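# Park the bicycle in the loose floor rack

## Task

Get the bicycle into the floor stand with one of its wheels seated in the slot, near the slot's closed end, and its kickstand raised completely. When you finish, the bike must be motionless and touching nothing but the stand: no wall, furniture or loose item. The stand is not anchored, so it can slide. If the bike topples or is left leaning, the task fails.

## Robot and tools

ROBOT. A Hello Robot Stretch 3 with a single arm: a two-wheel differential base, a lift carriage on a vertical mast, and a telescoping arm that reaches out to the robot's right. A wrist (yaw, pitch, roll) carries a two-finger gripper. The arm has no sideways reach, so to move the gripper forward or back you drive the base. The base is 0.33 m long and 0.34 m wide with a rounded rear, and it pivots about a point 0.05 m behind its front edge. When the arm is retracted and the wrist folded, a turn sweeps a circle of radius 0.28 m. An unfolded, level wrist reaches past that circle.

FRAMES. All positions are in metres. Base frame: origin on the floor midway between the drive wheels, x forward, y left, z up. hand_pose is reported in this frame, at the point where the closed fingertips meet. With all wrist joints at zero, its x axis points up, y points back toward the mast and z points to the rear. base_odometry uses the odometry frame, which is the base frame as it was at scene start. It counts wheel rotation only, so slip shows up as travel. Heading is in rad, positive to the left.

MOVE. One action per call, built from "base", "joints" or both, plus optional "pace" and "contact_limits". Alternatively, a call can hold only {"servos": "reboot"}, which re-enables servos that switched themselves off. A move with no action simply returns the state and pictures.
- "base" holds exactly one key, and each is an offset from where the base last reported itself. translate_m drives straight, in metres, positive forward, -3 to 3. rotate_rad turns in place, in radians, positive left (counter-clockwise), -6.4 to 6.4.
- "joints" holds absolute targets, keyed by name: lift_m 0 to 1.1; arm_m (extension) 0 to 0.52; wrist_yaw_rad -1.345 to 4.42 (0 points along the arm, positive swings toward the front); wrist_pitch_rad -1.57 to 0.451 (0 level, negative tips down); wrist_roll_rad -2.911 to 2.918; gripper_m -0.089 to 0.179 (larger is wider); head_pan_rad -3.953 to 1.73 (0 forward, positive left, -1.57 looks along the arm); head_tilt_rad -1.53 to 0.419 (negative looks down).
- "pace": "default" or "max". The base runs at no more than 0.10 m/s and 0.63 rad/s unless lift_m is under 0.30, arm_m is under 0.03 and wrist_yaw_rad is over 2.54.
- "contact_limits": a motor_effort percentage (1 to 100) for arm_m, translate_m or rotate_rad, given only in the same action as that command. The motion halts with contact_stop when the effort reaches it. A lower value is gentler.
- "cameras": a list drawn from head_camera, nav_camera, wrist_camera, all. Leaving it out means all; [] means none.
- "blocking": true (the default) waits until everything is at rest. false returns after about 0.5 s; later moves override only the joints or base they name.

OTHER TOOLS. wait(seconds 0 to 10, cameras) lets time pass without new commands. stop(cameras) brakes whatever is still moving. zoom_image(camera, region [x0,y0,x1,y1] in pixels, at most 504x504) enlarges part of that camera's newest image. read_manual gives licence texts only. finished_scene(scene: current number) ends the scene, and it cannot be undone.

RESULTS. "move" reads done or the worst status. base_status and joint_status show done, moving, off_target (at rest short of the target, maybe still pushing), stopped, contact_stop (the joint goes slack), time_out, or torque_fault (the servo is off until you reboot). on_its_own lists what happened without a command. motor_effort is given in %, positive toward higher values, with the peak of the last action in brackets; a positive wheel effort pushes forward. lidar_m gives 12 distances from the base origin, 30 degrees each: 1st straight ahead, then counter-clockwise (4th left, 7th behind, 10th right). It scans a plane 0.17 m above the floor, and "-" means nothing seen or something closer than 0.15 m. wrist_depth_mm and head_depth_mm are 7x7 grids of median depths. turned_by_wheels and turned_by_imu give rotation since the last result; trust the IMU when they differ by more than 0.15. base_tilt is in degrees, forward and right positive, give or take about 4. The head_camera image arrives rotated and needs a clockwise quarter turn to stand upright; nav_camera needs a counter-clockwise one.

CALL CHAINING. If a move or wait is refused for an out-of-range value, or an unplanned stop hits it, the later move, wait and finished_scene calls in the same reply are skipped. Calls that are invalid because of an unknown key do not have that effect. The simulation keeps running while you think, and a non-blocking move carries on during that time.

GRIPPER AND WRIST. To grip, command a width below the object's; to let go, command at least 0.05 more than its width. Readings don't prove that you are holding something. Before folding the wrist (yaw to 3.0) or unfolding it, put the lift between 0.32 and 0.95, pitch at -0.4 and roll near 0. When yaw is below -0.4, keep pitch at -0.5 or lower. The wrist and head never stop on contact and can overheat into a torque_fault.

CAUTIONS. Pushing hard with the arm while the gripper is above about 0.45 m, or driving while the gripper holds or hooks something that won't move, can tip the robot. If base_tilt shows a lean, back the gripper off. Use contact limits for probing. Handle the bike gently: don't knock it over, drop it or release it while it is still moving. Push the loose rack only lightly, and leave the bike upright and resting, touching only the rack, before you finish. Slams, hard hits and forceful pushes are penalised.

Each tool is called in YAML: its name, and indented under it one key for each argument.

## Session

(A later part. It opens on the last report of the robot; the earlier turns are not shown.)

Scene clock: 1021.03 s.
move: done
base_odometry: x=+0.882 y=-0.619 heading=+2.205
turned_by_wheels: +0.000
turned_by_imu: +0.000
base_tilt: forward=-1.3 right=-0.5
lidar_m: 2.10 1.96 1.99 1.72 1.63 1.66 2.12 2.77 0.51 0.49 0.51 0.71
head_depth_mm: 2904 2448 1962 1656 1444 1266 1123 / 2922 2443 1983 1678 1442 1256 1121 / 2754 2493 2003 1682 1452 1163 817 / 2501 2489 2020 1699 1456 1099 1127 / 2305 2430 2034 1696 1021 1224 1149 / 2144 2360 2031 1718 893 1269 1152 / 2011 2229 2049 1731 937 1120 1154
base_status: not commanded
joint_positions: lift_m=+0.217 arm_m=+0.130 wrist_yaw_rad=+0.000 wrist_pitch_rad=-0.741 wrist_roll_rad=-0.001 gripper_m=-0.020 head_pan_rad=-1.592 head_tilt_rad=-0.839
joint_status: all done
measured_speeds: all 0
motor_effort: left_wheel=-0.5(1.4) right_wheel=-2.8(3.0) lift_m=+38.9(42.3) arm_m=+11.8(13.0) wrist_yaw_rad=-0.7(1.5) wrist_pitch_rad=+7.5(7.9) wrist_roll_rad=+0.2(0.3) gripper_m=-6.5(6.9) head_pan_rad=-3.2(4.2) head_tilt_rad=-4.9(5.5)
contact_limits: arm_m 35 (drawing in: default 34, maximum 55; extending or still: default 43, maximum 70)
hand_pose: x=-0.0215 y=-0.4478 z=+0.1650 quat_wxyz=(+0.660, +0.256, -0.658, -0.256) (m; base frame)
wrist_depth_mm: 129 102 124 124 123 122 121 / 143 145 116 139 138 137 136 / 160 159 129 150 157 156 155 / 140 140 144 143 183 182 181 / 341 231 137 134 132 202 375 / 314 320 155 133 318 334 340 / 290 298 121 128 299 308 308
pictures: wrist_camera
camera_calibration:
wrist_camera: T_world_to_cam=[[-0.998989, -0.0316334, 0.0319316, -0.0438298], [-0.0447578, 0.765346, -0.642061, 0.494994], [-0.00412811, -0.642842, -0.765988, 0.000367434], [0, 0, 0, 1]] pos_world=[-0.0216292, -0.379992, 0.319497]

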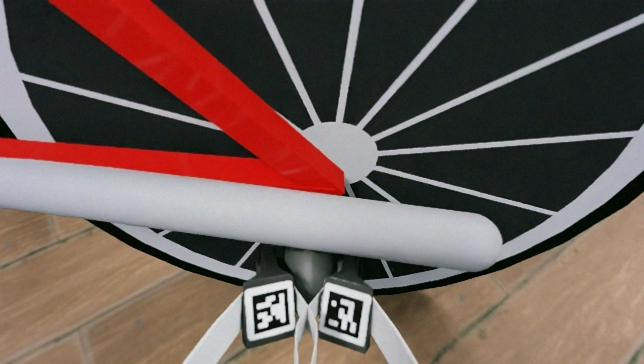

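move:
  joints: {"lift_m": 0.185}
  cameras: []

move:
  joints: {"arm_m": 0.01}
  cameras: []

move:
  joints: {"lift_m": 0.4, "head_pan_rad": -1.1, "head_tilt_rad": -0.65}

zoom_image:
  camera: "head_camera"
  region: [450, 0, 896, 504]

Scene clock: 1026.27 s.
move: done
base_odometry: x=+0.882 y=-0.619 heading=+2.205
turned_by_wheels: +0.000
turned_by_imu: +0.000
base_tilt: forward=-1.4 right=-0.5
lidar_m: 2.10 1.96 1.99 1.72 1.64 1.66 2.12 2.78 0.51 0.49 0.51 0.71
head_depth_mm: 2951 2405 1989 1675 1431 1272 1135 / 2901 2440 1988 1680 1438 1250 1119 / 2711 2460 1984 1685 1448 1165 839 / 2509 2475 2006 1690 1463 1096 1120 / 2319 2425 2014 1692 1026 1219 1153 / 2143 2365 2029 1718 897 1272 1143 / 2021 2221 2037 1722 934 1116 1154
base_status: not commanded
joint_positions: lift_m=+0.185 arm_m=+0.130 wrist_yaw_rad=+0.000 wrist_pitch_rad=-0.717 wrist_roll_rad=-0.001 gripper_m=-0.020 head_pan_rad=-1.592 head_tilt_rad=-0.839
joint_status: all done
measured_speeds: all 0
motor_effort: left_wheel=-0.8(1.2) right_wheel=-2.8(3.0) lift_m=+19.6(33.4) arm_m=+8.3(10.0) wrist_yaw_rad=-0.9(1.5) wrist_pitch_rad=+3.2(7.6) wrist_roll_rad=+0.3(0.3) gripper_m=-6.5(6.9) head_pan_rad=-3.1(3.9) head_tilt_rad=-5.0(5.3)
contact_limits: arm_m 35 (drawing in: default 34, maximum 55; extending or still: default 43, maximum 70)
hand_pose: x=-0.0215 y=-0.4523 z=+0.1372 quat_wxyz=(+0.663, +0.249, -0.661, -0.248) (m; base frame)
wrist_depth_mm: 122 117 98 120 119 118 117 / 138 137 107 129 133 135 131 / 124 127 126 121 152 151 149 / 118 113 112 111 109 163 171 / 322 218 215 156 117 108 336 / 291 294 248 134 294 305 316 / 266 271 121 126 274 279 284
pictures: none
No camera images: "cameras" was empty.

Scene clock: 1028.40 s.
move: done
base_odometry: x=+0.882 y=-0.619 heading=+2.205
turned_by_wheels: +0.000
turned_by_imu: +0.000
base_tilt: forward=-1.3 right=-0.5
lidar_m: 2.10 1.96 1.99 1.72 1.64 1.66 2.13 2.78 0.51 0.49 0.51 0.71
head_depth_mm: 2907 2437 1972 1667 1449 1270 1133 / 2928 2482 1995 1661 1451 1249 1136 / 2714 2463 1997 1693 1447 1208 1140 / 2486 2481 2024 1695 1463 1165 1109 / 2301 2436 2005 1699 1021 1221 1153 / 2156 2358 2032 1705 898 1266 1155 / 1991 2242 2047 1718 933 1122 1152
base_status: not commanded
joint_positions: lift_m=+0.185 arm_m=+0.010 wrist_yaw_rad=+0.000 wrist_pitch_rad=-0.717 wrist_roll_rad=-0.001 gripper_m=-0.020 head_pan_rad=-1.592 head_tilt_rad=-0.839
joint_status: all done
measured_speeds: all 0
motor_effort: left_wheel=-0.9(1.3) right_wheel=-2.8(2.9) lift_m=+22.6(22.6) arm_m=-15.1(21.3) wrist_yaw_rad=-1.0(1.8) wrist_pitch_rad=+3.3(3.4) wrist_roll_rad=-0.1(0.4) gripper_m=-6.7(7.1) head_pan_rad=-3.2(4.2) head_tilt_rad=-4.7(5.7)
hand_pose: x=-0.0215 y=-0.3324 z=+0.1372 quat_wxyz=(+0.663, +0.248, -0.661, -0.248) (m; base frame)
wrist_depth_mm: 543 199 195 191 187 236 648 / 490 306 273 272 267 264 543 / 411 419 306 306 302 439 461 / 360 374 374 368 374 393 404 / 323 326 332 341 347 347 355 / 289 293 293 134 309 313 318 / 264 271 121 126 274 280 283
pictures: none
No camera images: "cameras" was empty.

Scene clock: 1031.20 s.
move: done
base_odometry: x=+0.882 y=-0.619 heading=+2.205
turned_by_wheels: +0.000
turned_by_imu: +0.000
base_tilt: forward=-1.3 right=-0.4
lidar_m: 2.10 1.96 2.00 1.72 1.64 1.66 2.12 2.78 0.51 0.49 0.51 0.71
head_depth_mm: 1980 2232 2467 2014 1628 1383 925 / 1943 2174 2414 2032 1665 1329 961 / 1920 2125 2371 2055 1673 862 1165 / 1890 2103 2369 2082 1674 1086 1191 / 1845 2044 2293 2008 1675 1210 1157 / 1834 2008 2230 2074 994 1164 1199 / 1763 1960 2181 2100 1699 1251 1229
base_status: not commanded
joint_positions: lift_m=+0.400 arm_m=+0.010 wrist_yaw_rad=+0.000 wrist_pitch_rad=-0.716 wrist_roll_rad=-0.001 gripper_m=-0.020 head_pan_rad=-1.108 head_tilt_rad=-0.655
joint_status: all done
measured_speeds: all 0
motor_effort: left_wheel=-0.8(1.3) right_wheel=-2.7(3.0) lift_m=+33.9(38.1) arm_m=-12.7(15.4) wrist_yaw_rad=-0.1(1.7) wrist_pitch_rad=+3.1(3.4) wrist_roll_rad=+0.3(0.4) gripper_m=-6.2(7.3) head_pan_rad=+3.6(9.8) head_tilt_rad=+2.1(4.1)
hand_pose: x=-0.0215 y=-0.3324 z=+0.3523 quat_wxyz=(+0.663, +0.248, -0.662, -0.248) (m; base frame)
wrist_depth_mm: 234 991 - 272 - - - / 807 276 289 276 286 964 - / 370 434 316 320 316 787 830 / 371 379 372 360 368 683 704 / 536 575 366 359 438 603 641 / 508 515 126 134 538 543 558 / 463 467 122 128 476 490 503
pictures: head_camera (sideways), nav_camera (sideways), wrist_camera
camera_calibration:
head_camera: T_world_to_cam=[[-0.232529, 0.570222, -0.787894, 1.05309], [0.897869, 0.437246, 0.0514617, -0.0698515], [0.373848, -0.695459, -0.613657, 0.757793], [0, 0, 0, 1]] pos_world=[0.0242923, -0.0429386, 1.29834]
nav_camera: T_world_to_cam=[[0.27746, -0.547171, 0.789696, -0.985817], [-0.873086, -0.486617, -0.0304118, 0.0974752], [0.400919, -0.681034, -0.612744, 0.751129], [0, 0, 0, 1]] pos_world=[0.0574869, 0.0195668, 1.24171]
wrist_camera: T_world_to_cam=[[-0.99899, -0.0308458, 0.0326842, -0.0461605], [-0.0447523, 0.749409, -0.660593, 0.52816], [-0.00411726, -0.661389, -0.750032, 0.206218], [0, 0, 0, 1]] pos_world=[-0.0216284, -0.260841, 0.505078]

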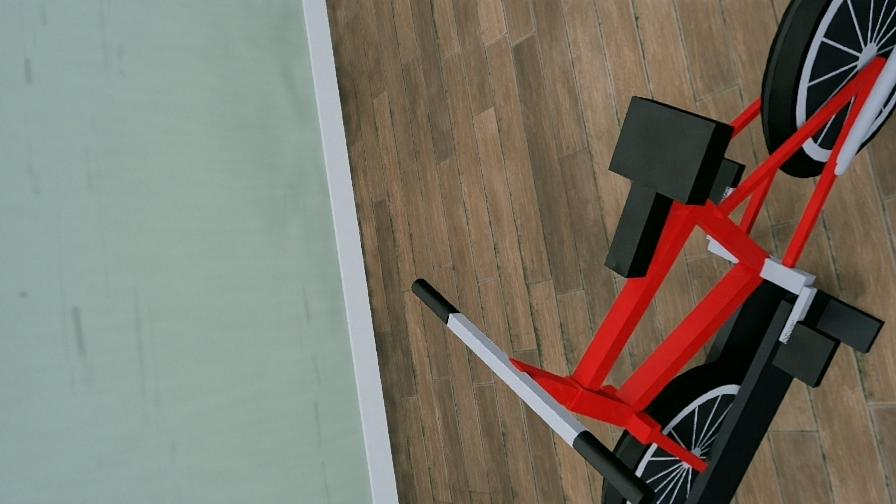

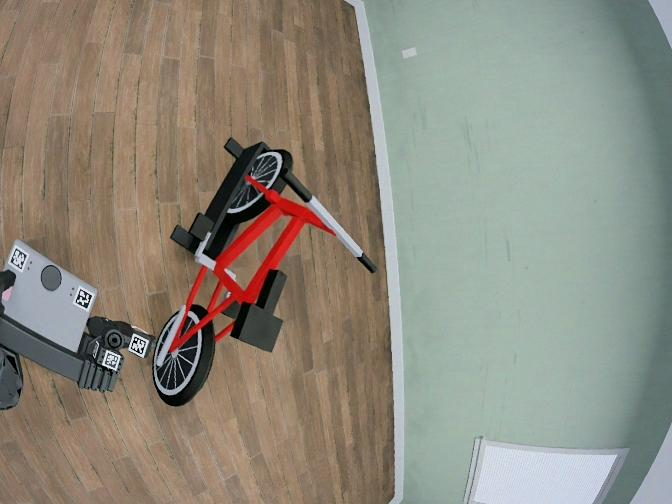

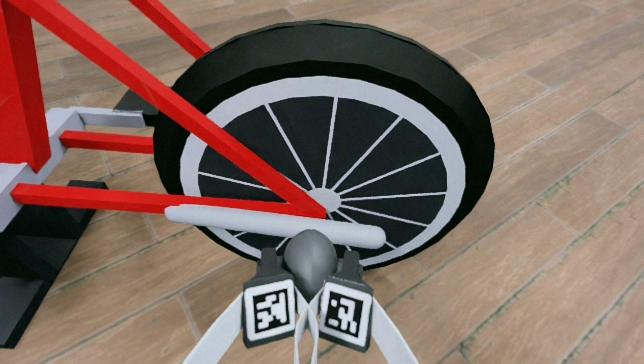

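Scaled by 1.000.

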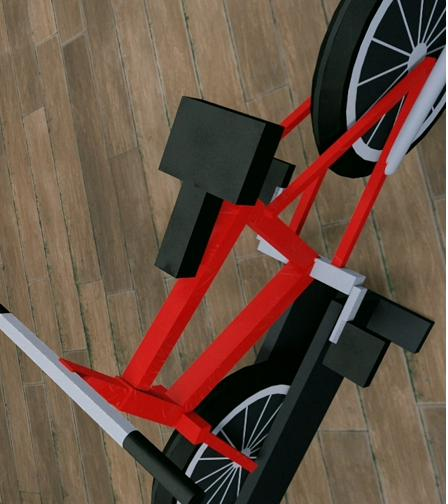

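finished_scene:
  scene: 2

The scene is finished: the task was done.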